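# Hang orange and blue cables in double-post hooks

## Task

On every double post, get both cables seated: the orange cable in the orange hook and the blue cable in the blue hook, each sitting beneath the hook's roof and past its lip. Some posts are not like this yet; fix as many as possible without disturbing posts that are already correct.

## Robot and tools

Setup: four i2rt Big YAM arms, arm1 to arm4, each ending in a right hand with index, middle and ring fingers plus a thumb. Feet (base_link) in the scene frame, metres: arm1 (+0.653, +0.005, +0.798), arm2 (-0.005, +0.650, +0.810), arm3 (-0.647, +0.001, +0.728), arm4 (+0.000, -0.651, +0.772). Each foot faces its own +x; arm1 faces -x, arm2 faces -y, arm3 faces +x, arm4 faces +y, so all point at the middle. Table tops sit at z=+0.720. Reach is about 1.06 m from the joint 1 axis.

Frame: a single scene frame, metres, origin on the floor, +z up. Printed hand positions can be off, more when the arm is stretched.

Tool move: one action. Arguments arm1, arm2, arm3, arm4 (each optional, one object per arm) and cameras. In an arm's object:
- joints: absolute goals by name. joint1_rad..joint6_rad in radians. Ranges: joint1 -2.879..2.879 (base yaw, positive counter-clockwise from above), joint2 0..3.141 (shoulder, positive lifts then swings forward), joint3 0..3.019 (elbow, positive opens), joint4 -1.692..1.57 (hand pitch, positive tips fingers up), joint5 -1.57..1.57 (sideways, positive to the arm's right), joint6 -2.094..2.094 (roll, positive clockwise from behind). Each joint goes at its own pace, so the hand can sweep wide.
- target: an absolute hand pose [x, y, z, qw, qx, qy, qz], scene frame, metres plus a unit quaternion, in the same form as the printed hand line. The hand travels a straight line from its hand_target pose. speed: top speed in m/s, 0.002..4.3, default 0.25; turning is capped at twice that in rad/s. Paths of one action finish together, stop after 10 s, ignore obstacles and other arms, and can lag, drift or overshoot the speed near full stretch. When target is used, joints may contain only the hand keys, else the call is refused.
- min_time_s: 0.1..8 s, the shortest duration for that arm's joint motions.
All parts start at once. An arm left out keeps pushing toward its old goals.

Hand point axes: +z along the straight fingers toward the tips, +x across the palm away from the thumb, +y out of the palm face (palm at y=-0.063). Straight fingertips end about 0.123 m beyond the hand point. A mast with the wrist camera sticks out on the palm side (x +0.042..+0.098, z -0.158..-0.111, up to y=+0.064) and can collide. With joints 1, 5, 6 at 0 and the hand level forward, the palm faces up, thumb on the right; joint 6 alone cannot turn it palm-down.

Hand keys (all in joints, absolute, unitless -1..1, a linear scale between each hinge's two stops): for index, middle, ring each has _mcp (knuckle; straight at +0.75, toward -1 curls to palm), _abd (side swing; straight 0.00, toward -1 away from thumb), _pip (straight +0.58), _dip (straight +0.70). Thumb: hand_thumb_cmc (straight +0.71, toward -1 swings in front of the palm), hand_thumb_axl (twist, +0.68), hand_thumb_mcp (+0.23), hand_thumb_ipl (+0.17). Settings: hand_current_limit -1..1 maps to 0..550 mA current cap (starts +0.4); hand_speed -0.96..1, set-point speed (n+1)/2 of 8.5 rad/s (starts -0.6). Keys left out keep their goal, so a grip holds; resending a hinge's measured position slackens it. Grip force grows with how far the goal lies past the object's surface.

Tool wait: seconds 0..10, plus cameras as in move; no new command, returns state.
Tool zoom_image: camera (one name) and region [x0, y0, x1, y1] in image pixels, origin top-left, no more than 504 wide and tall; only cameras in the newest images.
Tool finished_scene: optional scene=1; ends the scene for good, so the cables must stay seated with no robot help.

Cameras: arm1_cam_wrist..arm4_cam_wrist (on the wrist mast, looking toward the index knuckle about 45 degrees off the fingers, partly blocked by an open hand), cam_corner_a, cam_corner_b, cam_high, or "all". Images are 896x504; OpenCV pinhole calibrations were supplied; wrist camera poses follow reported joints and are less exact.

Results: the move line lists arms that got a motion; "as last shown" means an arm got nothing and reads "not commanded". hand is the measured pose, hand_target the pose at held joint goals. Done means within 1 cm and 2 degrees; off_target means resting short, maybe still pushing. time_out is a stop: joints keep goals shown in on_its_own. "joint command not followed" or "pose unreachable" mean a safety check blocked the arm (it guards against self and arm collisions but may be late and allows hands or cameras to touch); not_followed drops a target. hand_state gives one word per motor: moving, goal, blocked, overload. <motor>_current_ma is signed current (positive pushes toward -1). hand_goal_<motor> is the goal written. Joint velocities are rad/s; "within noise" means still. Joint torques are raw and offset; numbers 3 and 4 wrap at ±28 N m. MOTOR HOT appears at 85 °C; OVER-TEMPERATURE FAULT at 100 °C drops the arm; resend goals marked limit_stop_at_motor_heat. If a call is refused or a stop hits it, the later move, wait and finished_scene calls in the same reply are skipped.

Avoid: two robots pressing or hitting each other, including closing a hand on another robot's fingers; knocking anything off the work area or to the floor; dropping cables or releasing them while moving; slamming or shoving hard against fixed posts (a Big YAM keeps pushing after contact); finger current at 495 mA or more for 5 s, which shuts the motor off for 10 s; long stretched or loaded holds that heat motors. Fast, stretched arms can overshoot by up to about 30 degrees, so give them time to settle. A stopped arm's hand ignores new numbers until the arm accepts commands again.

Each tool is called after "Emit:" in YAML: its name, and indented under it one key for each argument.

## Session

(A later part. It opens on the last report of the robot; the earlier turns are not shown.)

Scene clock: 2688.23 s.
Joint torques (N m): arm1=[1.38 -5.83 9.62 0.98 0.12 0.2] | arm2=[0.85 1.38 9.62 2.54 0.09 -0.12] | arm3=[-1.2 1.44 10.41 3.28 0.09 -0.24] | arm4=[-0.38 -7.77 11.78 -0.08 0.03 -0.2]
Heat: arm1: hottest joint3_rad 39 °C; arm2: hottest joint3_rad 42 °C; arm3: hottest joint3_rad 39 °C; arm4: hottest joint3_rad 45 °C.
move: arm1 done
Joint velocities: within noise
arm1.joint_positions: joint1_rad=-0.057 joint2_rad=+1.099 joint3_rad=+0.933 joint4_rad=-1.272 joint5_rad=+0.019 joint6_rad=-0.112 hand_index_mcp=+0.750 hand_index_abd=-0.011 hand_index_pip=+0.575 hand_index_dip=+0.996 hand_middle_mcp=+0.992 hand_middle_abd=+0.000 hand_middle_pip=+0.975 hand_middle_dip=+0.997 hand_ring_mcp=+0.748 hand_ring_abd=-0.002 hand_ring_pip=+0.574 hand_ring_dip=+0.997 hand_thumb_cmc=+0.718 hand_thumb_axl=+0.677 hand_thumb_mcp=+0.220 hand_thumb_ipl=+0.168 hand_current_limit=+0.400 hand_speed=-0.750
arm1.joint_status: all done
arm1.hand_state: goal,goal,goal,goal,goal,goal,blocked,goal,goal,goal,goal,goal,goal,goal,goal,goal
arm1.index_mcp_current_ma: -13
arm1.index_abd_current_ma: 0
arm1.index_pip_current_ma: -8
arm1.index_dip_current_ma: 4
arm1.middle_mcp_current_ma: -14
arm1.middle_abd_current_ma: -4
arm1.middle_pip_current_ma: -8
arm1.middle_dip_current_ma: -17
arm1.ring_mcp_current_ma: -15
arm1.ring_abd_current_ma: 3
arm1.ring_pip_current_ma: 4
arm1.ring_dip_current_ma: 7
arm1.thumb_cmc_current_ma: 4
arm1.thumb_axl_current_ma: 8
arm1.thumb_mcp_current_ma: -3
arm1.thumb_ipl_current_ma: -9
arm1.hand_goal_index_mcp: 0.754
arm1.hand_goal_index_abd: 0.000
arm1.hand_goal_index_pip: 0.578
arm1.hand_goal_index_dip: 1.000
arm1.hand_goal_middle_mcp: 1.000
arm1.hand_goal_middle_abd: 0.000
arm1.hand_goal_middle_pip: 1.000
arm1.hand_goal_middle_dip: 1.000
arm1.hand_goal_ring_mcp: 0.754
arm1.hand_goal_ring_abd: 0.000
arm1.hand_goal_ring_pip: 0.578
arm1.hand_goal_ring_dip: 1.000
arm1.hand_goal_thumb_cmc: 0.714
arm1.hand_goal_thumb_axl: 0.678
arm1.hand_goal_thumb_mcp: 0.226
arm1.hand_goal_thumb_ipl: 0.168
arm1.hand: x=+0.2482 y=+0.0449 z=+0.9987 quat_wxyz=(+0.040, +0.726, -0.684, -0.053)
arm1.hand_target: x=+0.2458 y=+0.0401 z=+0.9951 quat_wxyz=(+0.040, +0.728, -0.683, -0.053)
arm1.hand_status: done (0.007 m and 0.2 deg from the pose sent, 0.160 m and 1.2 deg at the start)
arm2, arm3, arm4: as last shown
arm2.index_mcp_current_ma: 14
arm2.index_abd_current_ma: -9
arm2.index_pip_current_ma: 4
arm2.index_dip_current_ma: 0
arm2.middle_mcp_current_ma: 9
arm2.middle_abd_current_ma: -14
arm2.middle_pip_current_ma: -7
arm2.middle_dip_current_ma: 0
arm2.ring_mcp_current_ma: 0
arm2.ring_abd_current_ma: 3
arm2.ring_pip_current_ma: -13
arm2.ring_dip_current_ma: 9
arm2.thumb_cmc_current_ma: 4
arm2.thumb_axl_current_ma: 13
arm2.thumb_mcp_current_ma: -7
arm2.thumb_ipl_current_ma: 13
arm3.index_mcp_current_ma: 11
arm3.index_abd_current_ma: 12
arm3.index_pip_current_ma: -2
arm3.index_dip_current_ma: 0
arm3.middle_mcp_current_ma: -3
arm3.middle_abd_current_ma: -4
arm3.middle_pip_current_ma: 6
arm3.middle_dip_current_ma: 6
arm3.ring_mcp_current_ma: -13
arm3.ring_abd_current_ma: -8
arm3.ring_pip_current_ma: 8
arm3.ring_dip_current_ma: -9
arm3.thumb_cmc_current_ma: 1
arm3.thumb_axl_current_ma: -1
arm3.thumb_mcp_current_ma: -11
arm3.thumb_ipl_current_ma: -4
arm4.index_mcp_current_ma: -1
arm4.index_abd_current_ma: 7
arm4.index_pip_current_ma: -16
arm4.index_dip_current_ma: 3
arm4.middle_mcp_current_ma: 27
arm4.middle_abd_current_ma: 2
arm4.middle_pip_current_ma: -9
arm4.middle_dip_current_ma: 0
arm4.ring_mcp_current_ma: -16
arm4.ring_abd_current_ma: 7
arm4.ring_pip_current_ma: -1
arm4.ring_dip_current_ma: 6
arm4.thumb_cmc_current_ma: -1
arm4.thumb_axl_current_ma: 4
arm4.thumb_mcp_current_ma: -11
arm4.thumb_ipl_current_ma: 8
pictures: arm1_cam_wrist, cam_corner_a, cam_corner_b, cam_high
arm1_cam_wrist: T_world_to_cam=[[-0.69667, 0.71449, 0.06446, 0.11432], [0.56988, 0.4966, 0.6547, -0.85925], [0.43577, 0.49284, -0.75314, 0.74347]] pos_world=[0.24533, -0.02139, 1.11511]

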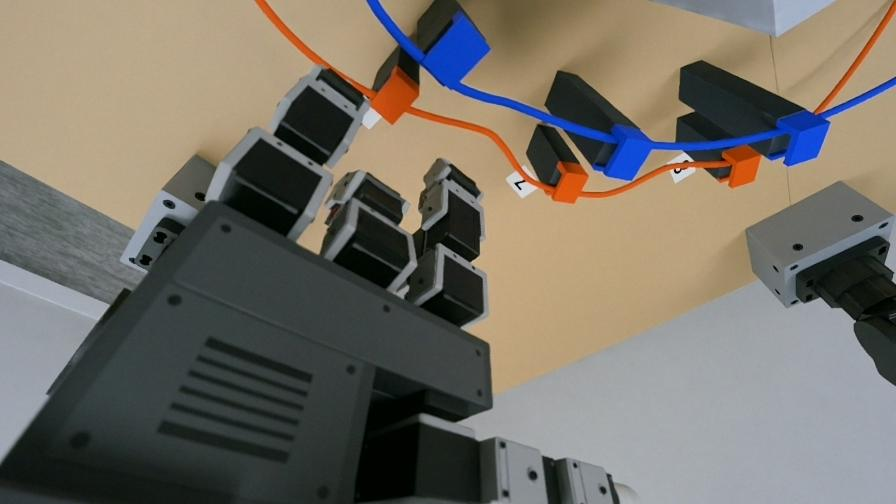

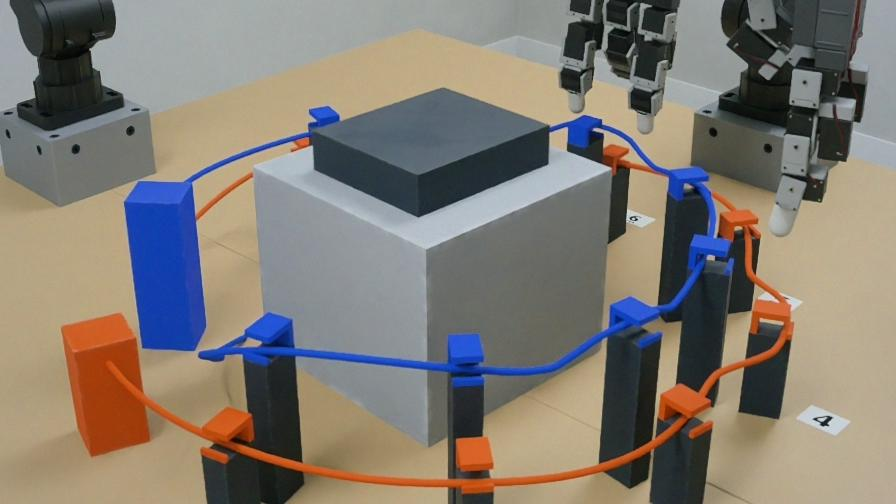

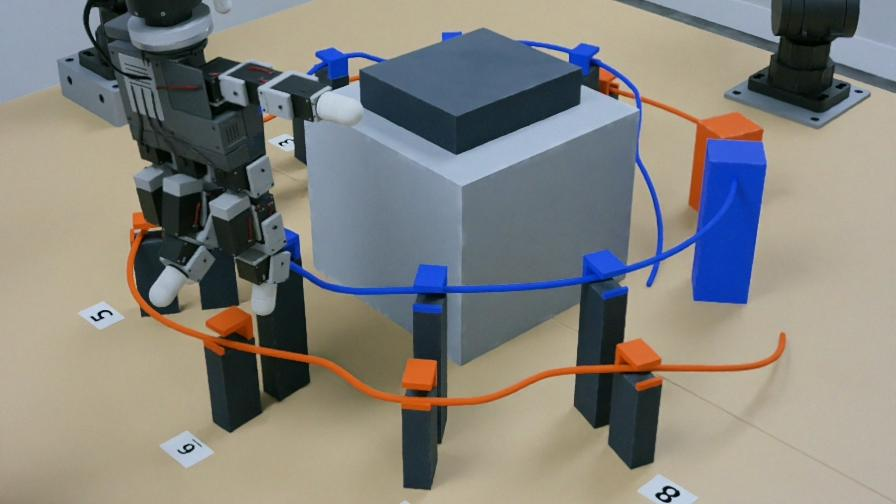

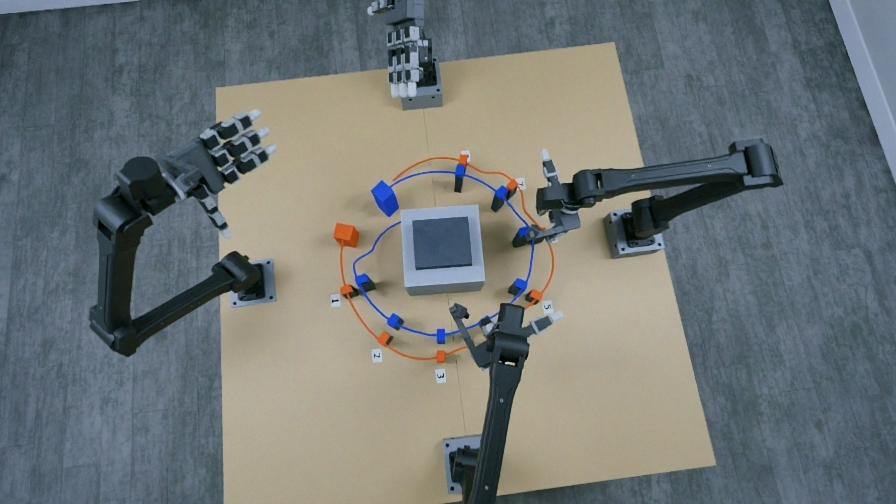

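Emit:
move:
  arm1: {"target": [0.226, 0.035, 0.991, 0.04, 0.728, -0.683, -0.053], "speed": 0.06}
  cameras: ["cam_corner_b", "cam_corner_a", "cam_high"]

Emit:
zoom_image:
  camera: "cam_corner_b"
  region: [170, 180, 330, 340]

Emit:
zoom_image:
  camera: "cam_corner_a"
  region: [540, 60, 680, 200]

Emit:
zoom_image:
  camera: "cam_high"
  region: [490, 190, 590, 290]

Scene clock: 2711.07 s.
Joint torques (N m): arm1=[1.38 -6.01 11.82 0.81 0.12 0.19] | arm2=[0.67 0.67 9.52 2.65 0.07 -0.12] | arm3=[-0.67 1.03 10.22 2.95 0.09 -0.17] | arm4=[-0.38 -7.77 11.78 -0.08 0.03 -0.2]
Heat: arm1: hottest joint3_rad 40 °C; arm2: hottest joint3_rad 42 °C; arm3: hottest joint3_rad 39 °C; arm4: hottest joint3_rad 45 °C.
move: arm1 off_target
Joint velocities: within noise
arm1.joint_positions: joint1_rad=-0.039 joint2_rad=+1.153 joint3_rad=+0.933 joint4_rad=-1.246 joint5_rad=+0.021 joint6_rad=-0.094 hand_index_mcp=+0.750 hand_index_abd=-0.011 hand_index_pip=+0.575 hand_index_dip=+0.996 hand_middle_mcp=+0.992 hand_middle_abd=+0.000 hand_middle_pip=+0.975 hand_middle_dip=+0.997 hand_ring_mcp=+0.748 hand_ring_abd=-0.002 hand_ring_pip=+0.574 hand_ring_dip=+0.997 hand_thumb_cmc=+0.718 hand_thumb_axl=+0.677 hand_thumb_mcp=+0.220 hand_thumb_ipl=+0.168 hand_current_limit=+0.400 hand_speed=-0.750
arm1.joint_status: not commanded
arm1.hand_state: goal,goal,goal,goal,goal,goal,blocked,goal,goal,goal,goal,goal,goal,goal,goal,goal
arm1.index_mcp_current_ma: 2
arm1.index_abd_current_ma: 7
arm1.index_pip_current_ma: -12
arm1.index_dip_current_ma: 9
arm1.middle_mcp_current_ma: -8
arm1.middle_abd_current_ma: 15
arm1.middle_pip_current_ma: 2
arm1.middle_dip_current_ma: -8
arm1.ring_mcp_current_ma: 9
arm1.ring_abd_current_ma: 10
arm1.ring_pip_current_ma: 22
arm1.ring_dip_current_ma: -14
arm1.thumb_cmc_current_ma: -7
arm1.thumb_axl_current_ma: -13
arm1.thumb_mcp_current_ma: -1
arm1.thumb_ipl_current_ma: -9
arm1.hand_goal_index_mcp: 0.754
arm1.hand_goal_index_abd: 0.000
arm1.hand_goal_index_pip: 0.578
arm1.hand_goal_index_dip: 1.000
arm1.hand_goal_middle_mcp: 1.000
arm1.hand_goal_middle_abd: 0.000
arm1.hand_goal_middle_pip: 1.000
arm1.hand_goal_middle_dip: 1.000
arm1.hand_goal_ring_mcp: 0.754
arm1.hand_goal_ring_abd: 0.000
arm1.hand_goal_ring_pip: 0.578
arm1.hand_goal_ring_dip: 1.000
arm1.hand_goal_thumb_cmc: 0.714
arm1.hand_goal_thumb_axl: 0.678
arm1.hand_goal_thumb_mcp: 0.226
arm1.hand_goal_thumb_ipl: 0.168
arm1.hand: x=+0.2386 y=+0.0396 z=+0.9808 quat_wxyz=(+0.030, +0.727, -0.684, -0.042)
arm1.hand_target: x=+0.2265 y=+0.0349 z=+0.9912 quat_wxyz=(+0.040, +0.728, -0.683, -0.053)
arm1.hand_status: off_target (0.017 m and 1.7 deg from the pose sent, 0.025 m and 0.2 deg at the start)
arm2, arm3, arm4: as last shown
arm2.index_mcp_current_ma: 3
arm2.index_abd_current_ma: 2
arm2.index_pip_current_ma: -6
arm2.index_dip_current_ma: -9
arm2.middle_mcp_current_ma: -1
arm2.middle_abd_current_ma: -11
arm2.middle_pip_current_ma: 14
arm2.middle_dip_current_ma: -3
arm2.ring_mcp_current_ma: 9
arm2.ring_abd_current_ma: -7
arm2.thumb_cmc_current_ma: -4
arm2.thumb_axl_current_ma: -3
arm2.thumb_mcp_current_ma: 0
arm2.thumb_ipl_current_ma: 28
arm3.index_mcp_current_ma: -2
arm3.index_pip_current_ma: -5
arm3.index_dip_current_ma: 4
arm3.middle_mcp_current_ma: -7
arm3.middle_abd_current_ma: -2
arm3.middle_pip_current_ma: 10
arm3.middle_dip_current_ma: -5
arm3.ring_mcp_current_ma: -10
arm3.ring_abd_current_ma: -15
arm3.ring_pip_current_ma: -3
arm3.ring_dip_current_ma: -11
arm3.thumb_cmc_current_ma: 2
arm3.thumb_axl_current_ma: -5
arm3.thumb_mcp_current_ma: 0
arm3.thumb_ipl_current_ma: 10
arm4.index_mcp_current_ma: 6
arm4.index_abd_current_ma: 0
arm4.index_pip_current_ma: -12
arm4.index_dip_current_ma: -5
arm4.middle_mcp_current_ma: 5
arm4.middle_abd_current_ma: 0
arm4.middle_pip_current_ma: 0
arm4.middle_dip_current_ma: 7
arm4.ring_mcp_current_ma: -25
arm4.ring_abd_current_ma: -4
arm4.ring_pip_current_ma: 5
arm4.ring_dip_current_ma: 4
arm4.thumb_axl_current_ma: 3
arm4.thumb_mcp_current_ma: -8
arm4.thumb_ipl_current_ma: -1
pictures: cam_corner_a, cam_corner_b, cam_high

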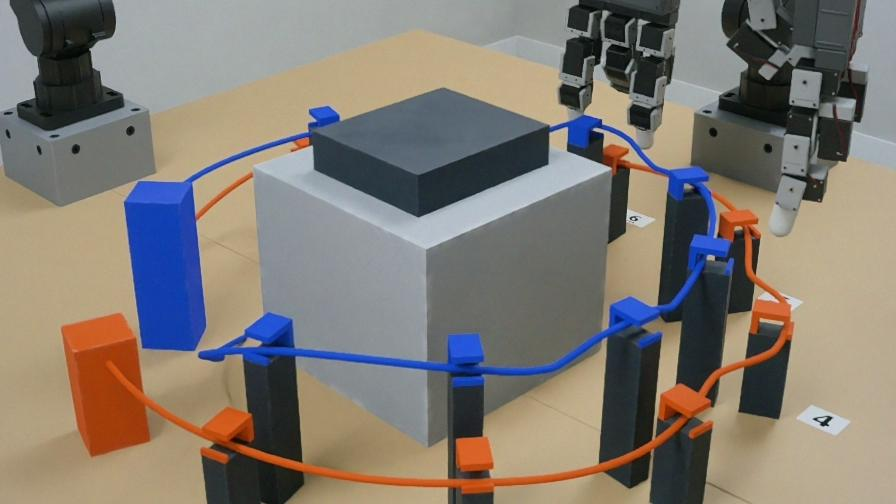

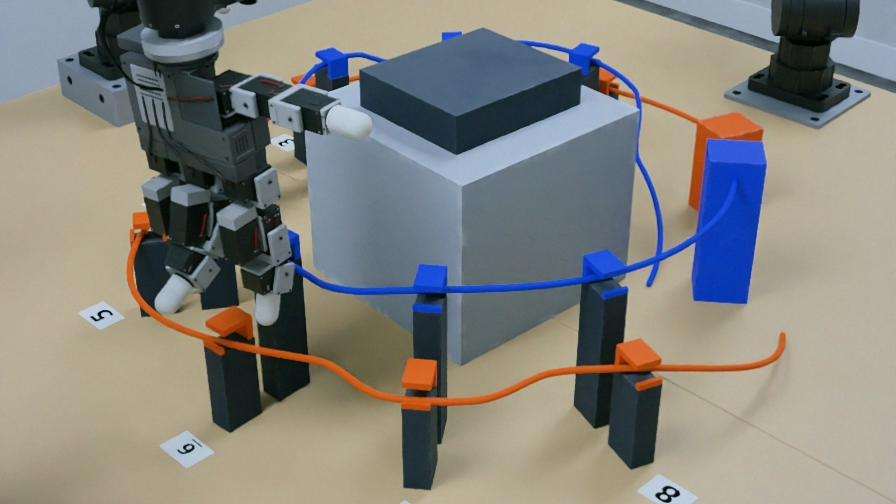

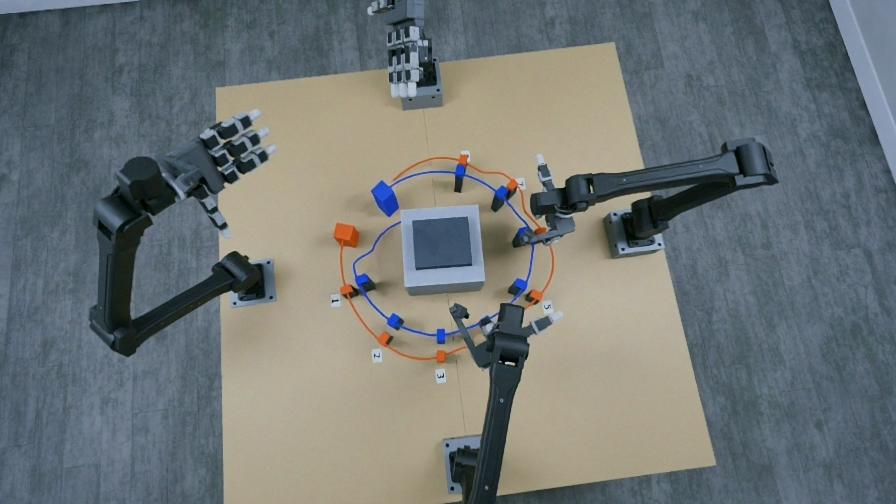

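Scaled by 3.150 from the camera's image (finer frame: 1280x720).

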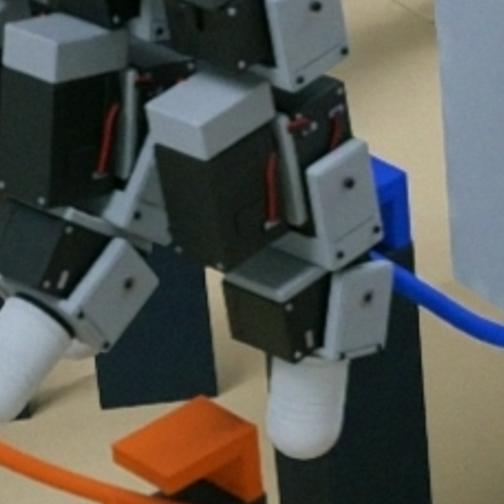

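Scaled by 3.600 from the camera's image (finer frame: 1280x720).

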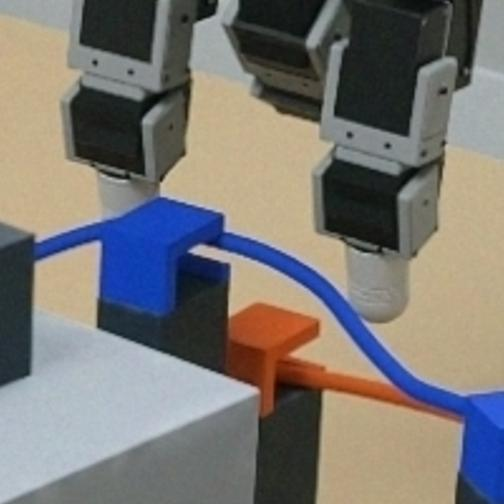

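Scaled by 5.040 from the camera's image (finer frame: 1280x720).

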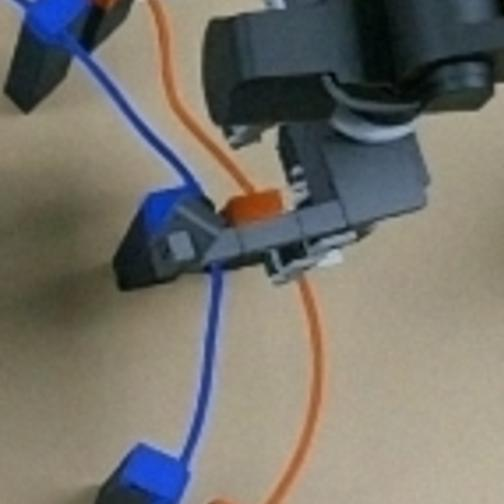

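Emit:
move:
  arm1: {"target": [0.203, 0.034, 1.002, 0.04, 0.728, -0.683, -0.053], "speed": 0.06}
  cameras: ["cam_corner_b", "cam_corner_a", "cam_high"]

Emit:
zoom_image:
  camera: "cam_corner_b"
  region: [170, 180, 330, 340]

Emit:
zoom_image:
  camera: "cam_corner_a"
  region: [540, 60, 680, 200]

Emit:
zoom_image:
  camera: "cam_high"
  region: [490, 190, 590, 290]

Scene clock: 2720.17 s.
Joint torques (N m): arm1=[1.49 -6.77 13.31 0.12 0.12 0.2] | arm2=[1.38 0.44 9.37 2.66 0.09 -0.13] | arm3=[-0.97 1.03 10.33 3.06 0.06 -0.17] | arm4=[-0.32 -7.77 11.77 -0.08 0.03 -0.2]
Heat: arm1: hottest joint3_rad 41 °C; arm2: hottest joint3_rad 42 °C; arm3: hottest joint3_rad 39 °C; arm4: hottest joint3_rad 45 °C.
move: arm1 off_target
Joint velocities: within noise
arm1.joint_positions: joint1_rad=-0.035 joint2_rad=+1.205 joint3_rad=+0.989 joint4_rad=-1.246 joint5_rad=+0.022 joint6_rad=-0.089 hand_index_mcp=+0.750 hand_index_abd=-0.011 hand_index_pip=+0.575 hand_index_dip=+0.996 hand_middle_mcp=+0.992 hand_middle_abd=+0.000 hand_middle_pip=+0.975 hand_middle_dip=+0.997 hand_ring_mcp=+0.748 hand_ring_abd=-0.002 hand_ring_pip=+0.574 hand_ring_dip=+0.997 hand_thumb_cmc=+0.718 hand_thumb_axl=+0.677 hand_thumb_mcp=+0.220 hand_thumb_ipl=+0.168 hand_current_limit=+0.400 hand_speed=-0.750
arm1.joint_status: not commanded
arm1.hand_state: goal,goal,goal,goal,goal,goal,blocked,goal,goal,goal,goal,goal,goal,goal,goal,goal
arm1.index_mcp_current_ma: -12
arm1.index_abd_current_ma: 9
arm1.index_pip_current_ma: 2
arm1.index_dip_current_ma: 3
arm1.middle_mcp_current_ma: -19
arm1.middle_abd_current_ma: -7
arm1.middle_pip_current_ma: 1
arm1.middle_dip_current_ma: -8
arm1.ring_mcp_current_ma: -4
arm1.ring_abd_current_ma: 5
arm1.ring_pip_current_ma: 2
arm1.ring_dip_current_ma: 3
arm1.thumb_cmc_current_ma: 0
arm1.thumb_axl_current_ma: -7
arm1.thumb_mcp_current_ma: -10
arm1.thumb_ipl_current_ma: 6
arm1.hand_goal_index_mcp: 0.754
arm1.hand_goal_index_abd: 0.000
arm1.hand_goal_index_pip: 0.578
arm1.hand_goal_index_dip: 1.000
arm1.hand_goal_middle_mcp: 1.000
arm1.hand_goal_middle_abd: 0.000
arm1.hand_goal_middle_pip: 1.000
arm1.hand_goal_middle_dip: 1.000
arm1.hand_goal_ring_mcp: 0.754
arm1.hand_goal_ring_abd: 0.000
arm1.hand_goal_ring_pip: 0.578
arm1.hand_goal_ring_dip: 1.000
arm1.hand_goal_thumb_cmc: 0.714
arm1.hand_goal_thumb_axl: 0.678
arm1.hand_goal_thumb_mcp: 0.226
arm1.hand_goal_thumb_ipl: 0.168
arm1.hand: x=+0.2178 y=+0.0392 z=+0.9867 quat_wxyz=(+0.031, +0.727, -0.685, -0.043)
arm1.hand_target: x=+0.2038 y=+0.0339 z=+1.0020 quat_wxyz=(+0.040, +0.728, -0.683, -0.053)
arm1.hand_status: off_target (0.022 m and 1.5 deg from the pose sent, 0.042 m and 1.7 deg at the start)
arm2, arm3, arm4: as last shown
arm2.index_mcp_current_ma: 6
arm2.index_abd_current_ma: -18
arm2.index_pip_current_ma: -10
arm2.index_dip_current_ma: 5
arm2.middle_mcp_current_ma: 1
arm2.middle_abd_current_ma: -3
arm2.middle_pip_current_ma: -1
arm2.middle_dip_current_ma: -15
arm2.ring_mcp_current_ma: -10
arm2.ring_abd_current_ma: -5
arm2.ring_pip_current_ma: 7
arm2.thumb_cmc_current_ma: 7
arm2.thumb_axl_current_ma: -4
arm2.thumb_mcp_current_ma: 3
arm2.thumb_ipl_current_ma: -4
arm3.index_mcp_current_ma: 5
arm3.index_abd_current_ma: -1
arm3.index_pip_current_ma: -2
arm3.middle_abd_current_ma: -8
arm3.middle_pip_current_ma: 4
arm3.middle_dip_current_ma: 1
arm3.ring_mcp_current_ma: -6
arm3.ring_abd_current_ma: -7
arm3.ring_pip_current_ma: -6
arm3.ring_dip_current_ma: -2
arm3.thumb_cmc_current_ma: 7
arm3.thumb_axl_current_ma: -2
arm3.thumb_mcp_current_ma: -1
arm3.thumb_ipl_current_ma: 5
arm4.index_mcp_current_ma: 5
arm4.index_abd_current_ma: 7
arm4.index_pip_current_ma: -11
arm4.middle_mcp_current_ma: 18
arm4.middle_abd_current_ma: -6
arm4.middle_pip_current_ma: -2
arm4.middle_dip_current_ma: -7
arm4.ring_mcp_current_ma: -12
arm4.ring_abd_current_ma: -3
arm4.ring_pip_current_ma: -10
arm4.ring_dip_current_ma: -3
arm4.thumb_cmc_current_ma: 0
arm4.thumb_axl_current_ma: 5
arm4.thumb_mcp_current_ma: -14
pictures: cam_corner_a, cam_corner_b, cam_high

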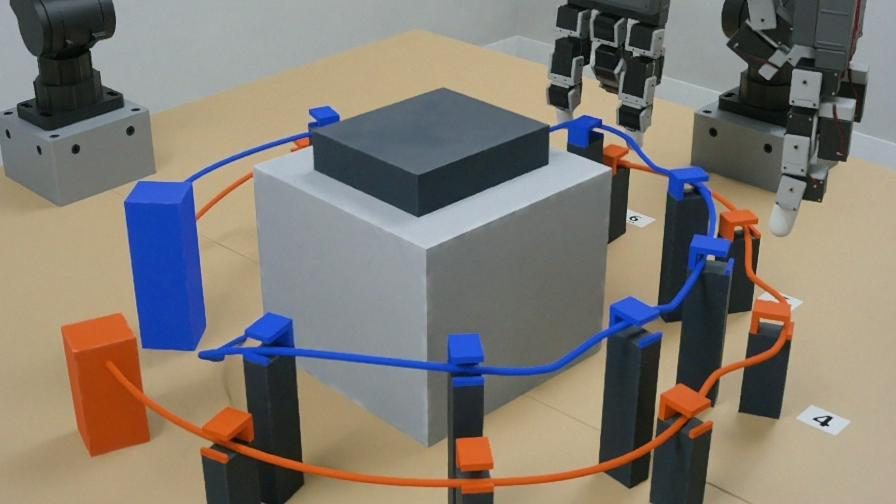

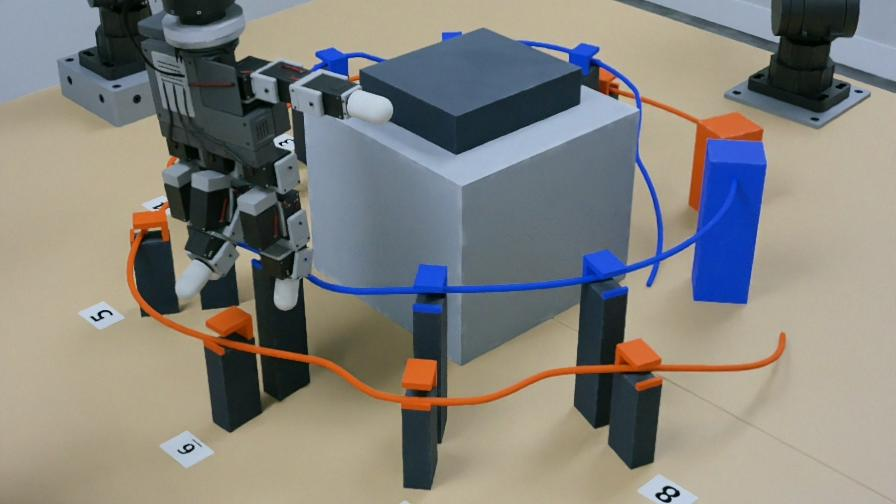

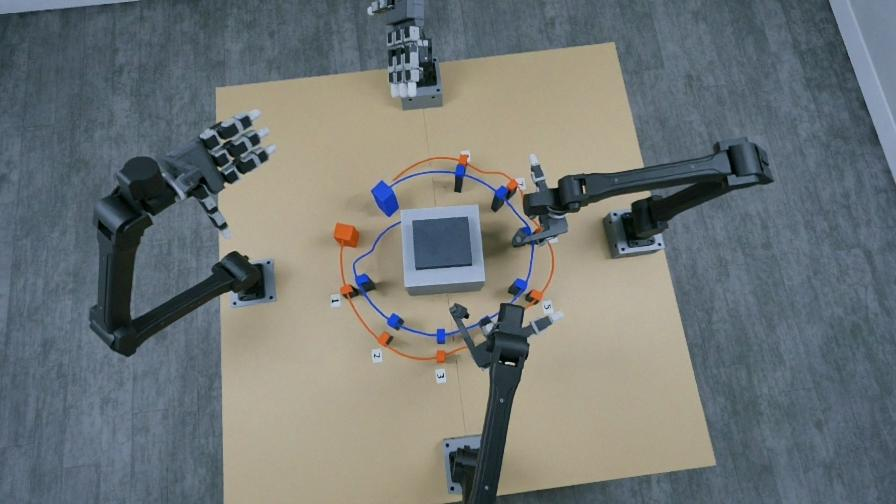

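Scaled by 3.150 from the camera's image (finer frame: 1280x720).

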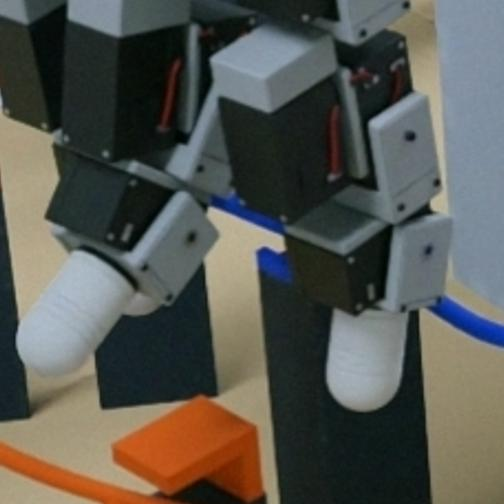

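Scaled by 3.600 from the camera's image (finer frame: 1280x720).

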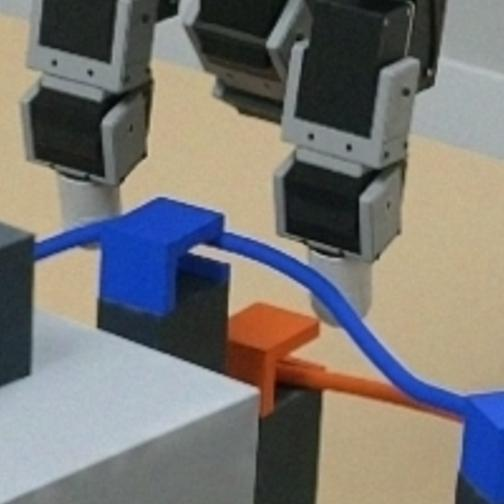

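Scaled by 5.040 from the camera's image (finer frame: 1280x720).

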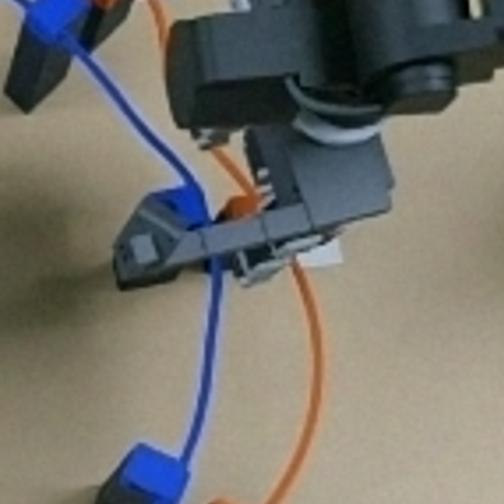

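Emit:
move:
  arm1: {"target": [0.189, 0.032, 1.011, 0.04, 0.728, -0.683, -0.053], "speed": 0.06}
  cameras: ["cam_corner_b", "cam_corner_a", "cam_high"]

Emit:
zoom_image:
  camera: "cam_corner_b"
  region: [170, 180, 330, 340]

Emit:
zoom_image:
  camera: "cam_corner_a"
  region: [540, 60, 680, 200]

Emit:
zoom_image:
  camera: "cam_high"
  region: [490, 190, 590, 290]

Scene clock: 2727.17 s.
Joint torques (N m): arm1=[1.85 -7.65 13.56 -0.05 0.11 0.19] | arm2=[1.32 0.79 9.4 2.69 0.1 -0.11] | arm3=[-1.44 0.73 10.07 3.14 0.03 -0.22] | arm4=[-0.38 -7.77 11.78 -0.08 0.03 -0.2]
Heat: arm1: hottest joint3_rad 42 °C; arm2: hottest joint3_rad 42 °C; arm3: hottest joint3_rad 39 °C; arm4: hottest joint3_rad 45 °C.
move: arm1 off_target
Joint velocities: within noise
arm1.joint_positions: joint1_rad=-0.028 joint2_rad=+1.239 joint3_rad=+1.038 joint4_rad=-1.258 joint5_rad=+0.023 joint6_rad=-0.084 hand_index_mcp=+0.750 hand_index_abd=-0.011 hand_index_pip=+0.575 hand_index_dip=+0.996 hand_middle_mcp=+0.992 hand_middle_abd=+0.000 hand_middle_pip=+0.975 hand_middle_dip=+0.997 hand_ring_mcp=+0.758 hand_ring_abd=-0.006 hand_ring_pip=+0.582 hand_ring_dip=+1.000 hand_thumb_cmc=+0.718 hand_thumb_axl=+0.677 hand_thumb_mcp=+0.220 hand_thumb_ipl=+0.168 hand_current_limit=+0.400 hand_speed=-0.750
arm1.joint_status: not commanded
arm1.hand_state: goal,goal,goal,goal,goal,goal,blocked,goal,goal,goal,goal,goal,goal,goal,goal,goal
arm1.index_mcp_current_ma: -5
arm1.index_abd_current_ma: 8
arm1.index_pip_current_ma: -20
arm1.index_dip_current_ma: 1
arm1.middle_mcp_current_ma: -6
arm1.middle_abd_current_ma: 5
arm1.middle_pip_current_ma: -9
arm1.middle_dip_current_ma: -8
arm1.ring_mcp_current_ma: 1
arm1.ring_abd_current_ma: 0
arm1.ring_pip_current_ma: -4
arm1.ring_dip_current_ma: -9
arm1.thumb_cmc_current_ma: -9
arm1.thumb_axl_current_ma: -8
arm1.thumb_mcp_current_ma: -5
arm1.thumb_ipl_current_ma: -6
arm1.hand_goal_index_mcp: 0.754
arm1.hand_goal_index_abd: 0.000
arm1.hand_goal_index_pip: 0.578
arm1.hand_goal_index_dip: 1.000
arm1.hand_goal_middle_mcp: 1.000
arm1.hand_goal_middle_abd: 0.000
arm1.hand_goal_middle_pip: 1.000
arm1.hand_goal_middle_dip: 1.000
arm1.hand_goal_ring_mcp: 0.754
arm1.hand_goal_ring_abd: 0.000
arm1.hand_goal_ring_pip: 0.578
arm1.hand_goal_ring_dip: 1.000
arm1.hand_goal_thumb_cmc: 0.714
arm1.hand_goal_thumb_axl: 0.678
arm1.hand_goal_thumb_mcp: 0.226
arm1.hand_goal_thumb_ipl: 0.168
arm1.hand: x=+0.2030 y=+0.0374 z=+0.9952 quat_wxyz=(+0.033, +0.727, -0.684, -0.045)
arm1.hand_target: x=+0.1898 y=+0.0318 z=+1.0110 quat_wxyz=(+0.040, +0.728, -0.683, -0.053)
arm1.hand_status: off_target (0.022 m and 1.3 deg from the pose sent, 0.038 m and 1.5 deg at the start)
arm2, arm3, arm4: as last shown
arm2.index_mcp_current_ma: -3
arm2.index_abd_current_ma: 8
arm2.index_pip_current_ma: -8
arm2.index_dip_current_ma: 2
arm2.middle_mcp_current_ma: 7
arm2.middle_abd_current_ma: -12
arm2.middle_pip_current_ma: 2
arm2.middle_dip_current_ma: -2
arm2.ring_mcp_current_ma: -2
arm2.ring_abd_current_ma: 24
arm2.ring_pip_current_ma: -9
arm2.ring_dip_current_ma: 7
arm2.thumb_cmc_current_ma: -8
arm2.thumb_axl_current_ma: 12
arm2.thumb_mcp_current_ma: -8
arm2.thumb_ipl_current_ma: 15
arm3.index_abd_current_ma: 4
arm3.index_pip_current_ma: -7
arm3.index_dip_current_ma: 0
arm3.middle_mcp_current_ma: 1
arm3.middle_abd_current_ma: -6
arm3.middle_pip_current_ma: 6
arm3.middle_dip_current_ma: 8
arm3.ring_mcp_current_ma: -8
arm3.ring_abd_current_ma: -8
arm3.ring_pip_current_ma: 0
arm3.ring_dip_current_ma: -9
arm3.thumb_cmc_current_ma: -6
arm3.thumb_axl_current_ma: 3
arm3.thumb_mcp_current_ma: -3
arm3.thumb_ipl_current_ma: 3
arm4.index_mcp_current_ma: -3
arm4.index_abd_current_ma: 6
arm4.index_pip_current_ma: -10
arm4.index_dip_current_ma: 1
arm4.middle_mcp_current_ma: 24
arm4.middle_abd_current_ma: -1
arm4.middle_pip_current_ma: -8
arm4.middle_dip_current_ma: -1
arm4.ring_mcp_current_ma: -8
arm4.ring_abd_current_ma: 1
arm4.ring_pip_current_ma: 11
arm4.ring_dip_current_ma: -2
arm4.thumb_cmc_current_ma: 5
arm4.thumb_axl_current_ma: 1
arm4.thumb_mcp_current_ma: 0
arm4.thumb_ipl_current_ma: 1
pictures: cam_corner_a, cam_corner_b, cam_high

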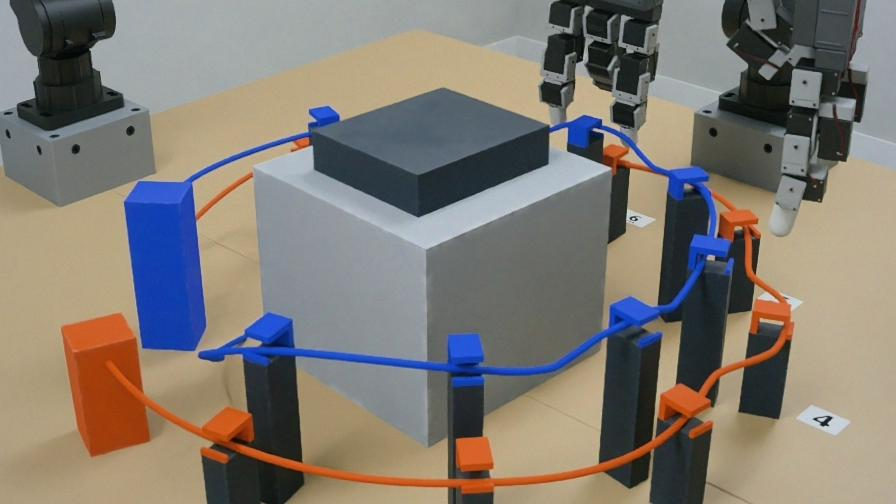

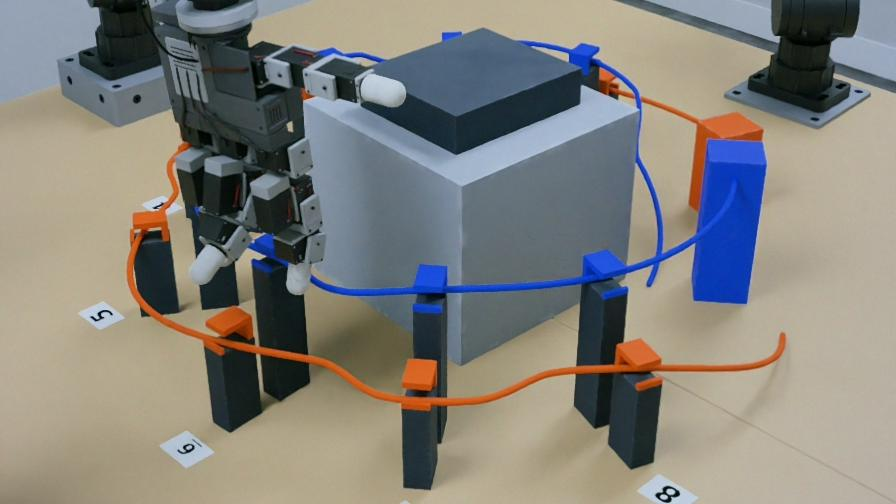

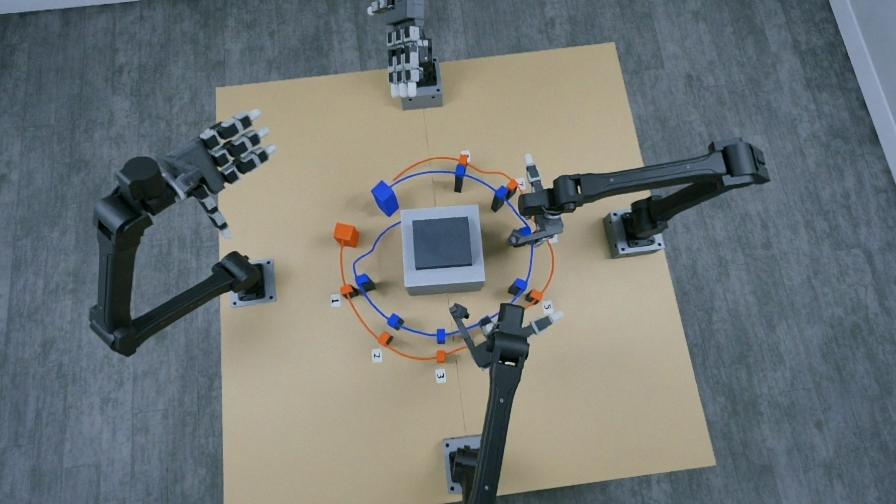

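Scaled by 3.150 from the camera's image (finer frame: 1280x720).

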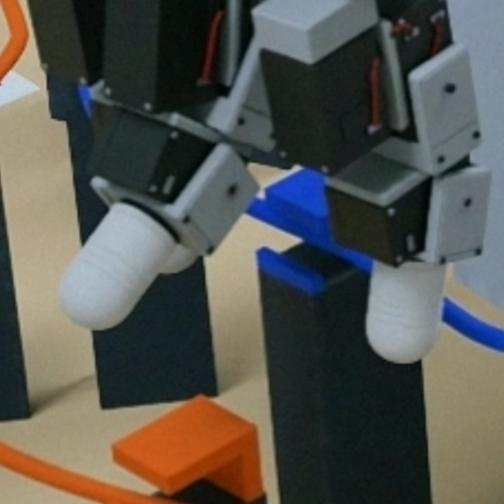

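Scaled by 3.600 from the camera's image (finer frame: 1280x720).

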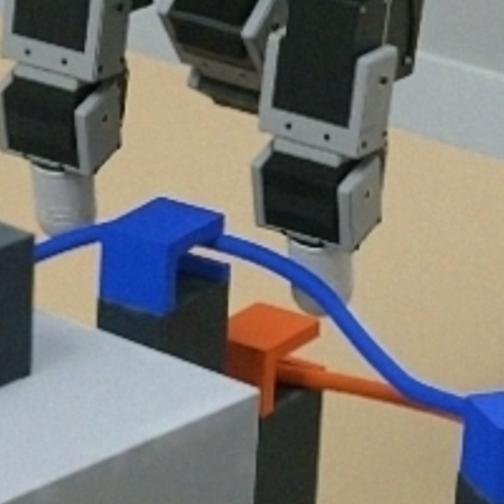

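Scaled by 5.040 from the camera's image (finer frame: 1280x720).

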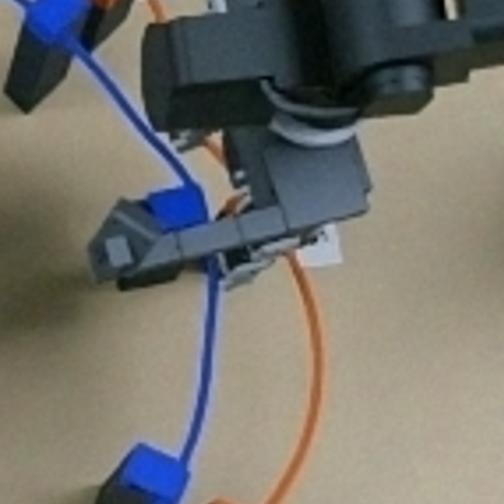

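Emit:
move:
  arm1: {"target": [0.178, 0.030, 1.013, 0.04, 0.728, -0.683, -0.053], "speed": 0.06}
  cameras: ["cam_corner_b", "cam_corner_a", "cam_high"]

Emit:
zoom_image:
  camera: "cam_corner_b"
  region: [170, 180, 330, 340]

Emit:
zoom_image:
  camera: "cam_corner_a"
  region: [540, 60, 680, 200]

Emit:
zoom_image:
  camera: "cam_high"
  region: [490, 190, 590, 290]

Scene clock: 2734.60 s.
Joint torques (N m): arm1=[1.55 -8.18 13.72 0.01 0.13 0.19] | arm2=[1.61 1.2 9.57 2.66 0.06 -0.14] | arm3=[-1.14 0.44 10.36 2.97 0.1 -0.16] | arm4=[-0.38 -7.77 11.78 -0.08 0.03 -0.2]
Heat: arm1: hottest joint3_rad 43 °C; arm2: hottest joint3_rad 42 °C; arm3: hottest joint3_rad 39 °C; arm4: hottest joint3_rad 45 °C.
move: arm1 off_target
Joint velocities: within noise
arm1.joint_positions: joint1_rad=-0.023 joint2_rad=+1.268 joint3_rad=+1.066 joint4_rad=-1.261 joint5_rad=+0.024 joint6_rad=-0.078 hand_index_mcp=+0.750 hand_index_abd=-0.011 hand_index_pip=+0.575 hand_index_dip=+0.996 hand_middle_mcp=+0.992 hand_middle_abd=+0.000 hand_middle_pip=+0.975 hand_middle_dip=+0.997 hand_ring_mcp=+0.758 hand_ring_abd=-0.010 hand_ring_pip=+0.582 hand_ring_dip=+1.000 hand_thumb_cmc=+0.718 hand_thumb_axl=+0.677 hand_thumb_mcp=+0.220 hand_thumb_ipl=+0.168 hand_current_limit=+0.400 hand_speed=-0.750
arm1.joint_status: not commanded
arm1.hand_state: goal,goal,goal,goal,goal,goal,blocked,goal,goal,goal,goal,goal,goal,goal,goal,goal
arm1.index_mcp_current_ma: 1
arm1.index_abd_current_ma: 2
arm1.index_pip_current_ma: 3
arm1.index_dip_current_ma: 4
arm1.middle_mcp_current_ma: -2
arm1.middle_abd_current_ma: 15
arm1.middle_pip_current_ma: -3
arm1.middle_dip_current_ma: 1
arm1.ring_mcp_current_ma: -13
arm1.ring_abd_current_ma: 5
arm1.ring_pip_current_ma: 9
arm1.ring_dip_current_ma: -25
arm1.thumb_cmc_current_ma: 20
arm1.thumb_axl_current_ma: 8
arm1.thumb_mcp_current_ma: -8
arm1.thumb_ipl_current_ma: 0
arm1.hand_goal_index_mcp: 0.754
arm1.hand_goal_index_abd: 0.000
arm1.hand_goal_index_pip: 0.578
arm1.hand_goal_index_dip: 1.000
arm1.hand_goal_middle_mcp: 1.000
arm1.hand_goal_middle_abd: 0.000
arm1.hand_goal_middle_pip: 1.000
arm1.hand_goal_middle_dip: 1.000
arm1.hand_goal_ring_mcp: 0.754
arm1.hand_goal_ring_abd: 0.000
arm1.hand_goal_ring_pip: 0.578
arm1.hand_goal_ring_dip: 1.000
arm1.hand_goal_thumb_cmc: 0.714
arm1.hand_goal_thumb_axl: 0.678
arm1.hand_goal_thumb_mcp: 0.226
arm1.hand_goal_thumb_ipl: 0.168
arm1.hand: x=+0.1929 y=+0.0356 z=+0.9959 quat_wxyz=(+0.031, +0.727, -0.684, -0.043)
arm1.hand_target: x=+0.1789 y=+0.0299 z=+1.0129 quat_wxyz=(+0.040, +0.728, -0.683, -0.053)
arm1.hand_status: off_target (0.023 m and 1.5 deg from the pose sent, 0.032 m and 1.3 deg at the start)
arm2, arm3, arm4: as last shown
arm2.index_mcp_current_ma: 7
arm2.index_abd_current_ma: -33
arm2.index_pip_current_ma: -15
arm2.index_dip_current_ma: 4
arm2.middle_mcp_current_ma: 17
arm2.middle_pip_current_ma: -7
arm2.middle_dip_current_ma: -9
arm2.ring_mcp_current_ma: -10
arm2.ring_abd_current_ma: 10
arm2.ring_pip_current_ma: -11
arm2.ring_dip_current_ma: -2
arm2.thumb_cmc_current_ma: 0
arm2.thumb_axl_current_ma: 2
arm2.thumb_mcp_current_ma: -2
arm2.thumb_ipl_current_ma: 20
arm3.index_mcp_current_ma: -1
arm3.index_pip_current_ma: -8
arm3.index_dip_current_ma: 3
arm3.middle_mcp_current_ma: -6
arm3.middle_abd_current_ma: -13
arm3.middle_pip_current_ma: -2
arm3.middle_dip_current_ma: 7
arm3.ring_mcp_current_ma: -4
arm3.ring_abd_current_ma: -7
arm3.ring_pip_current_ma: -4
arm3.ring_dip_current_ma: -16
arm3.thumb_cmc_current_ma: 4
arm3.thumb_axl_current_ma: 14
arm3.thumb_mcp_current_ma: -4
arm3.thumb_ipl_current_ma: -1
arm4.index_mcp_current_ma: -2
arm4.index_abd_current_ma: 10
arm4.index_pip_current_ma: -11
arm4.middle_mcp_current_ma: 17
arm4.middle_abd_current_ma: -6
arm4.middle_pip_current_ma: 1
arm4.ring_mcp_current_ma: -5
arm4.ring_abd_current_ma: -6
arm4.ring_pip_current_ma: 4
arm4.thumb_cmc_current_ma: 10
arm4.thumb_axl_current_ma: 0
arm4.thumb_mcp_current_ma: -6
arm4.thumb_ipl_current_ma: 8
pictures: cam_corner_a, cam_corner_b, cam_high

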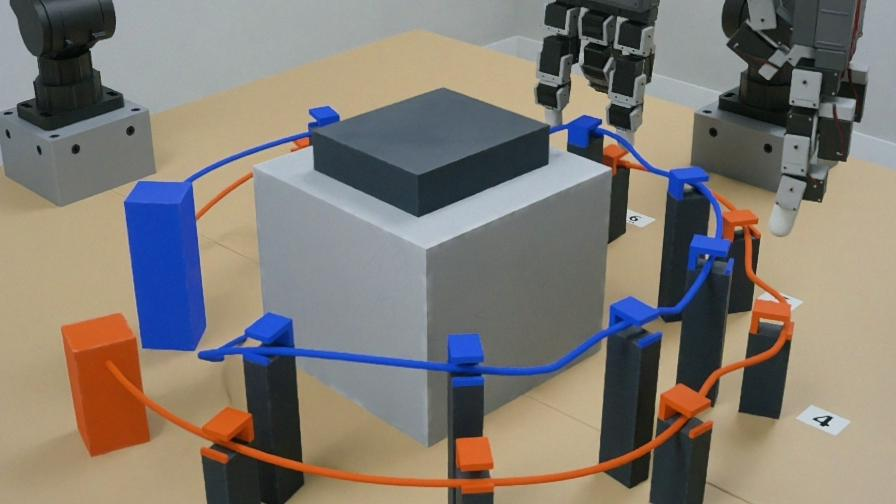

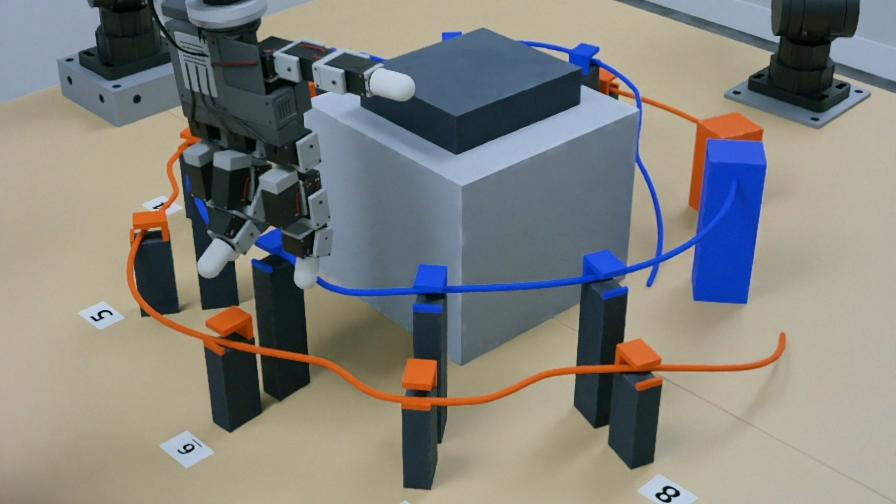

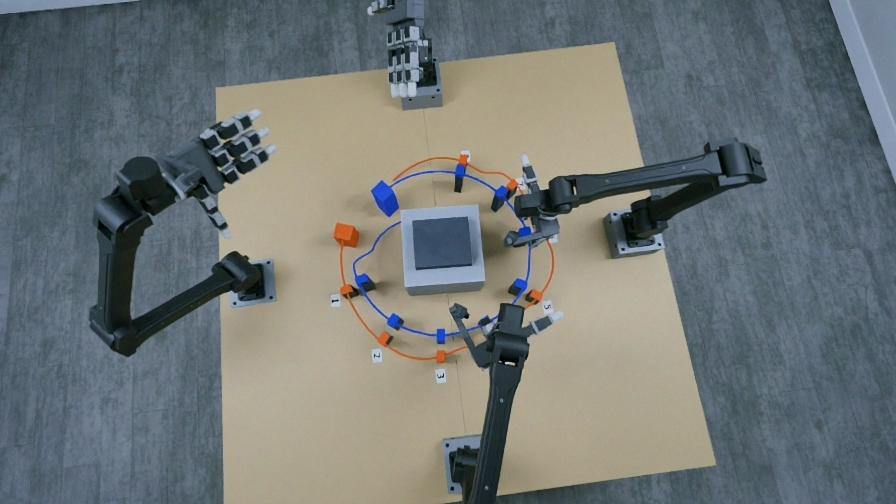

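Scaled by 3.150 from the camera's image (finer frame: 1280x720).

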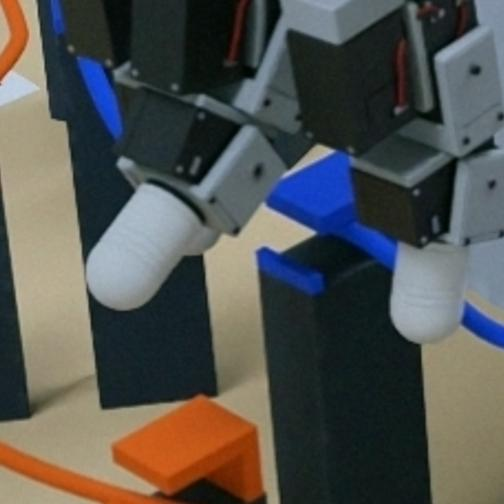

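Scaled by 3.600 from the camera's image (finer frame: 1280x720).

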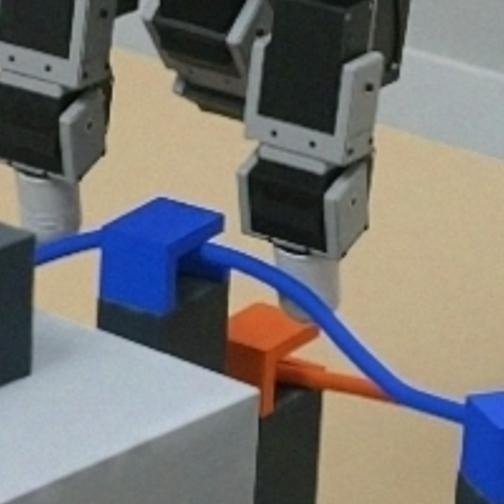

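Scaled by 5.040 from the camera's image (finer frame: 1280x720).

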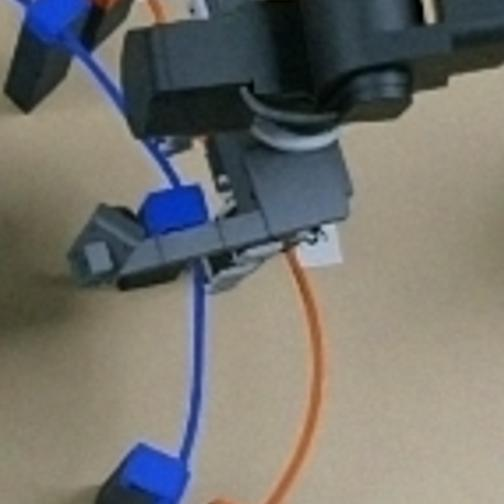

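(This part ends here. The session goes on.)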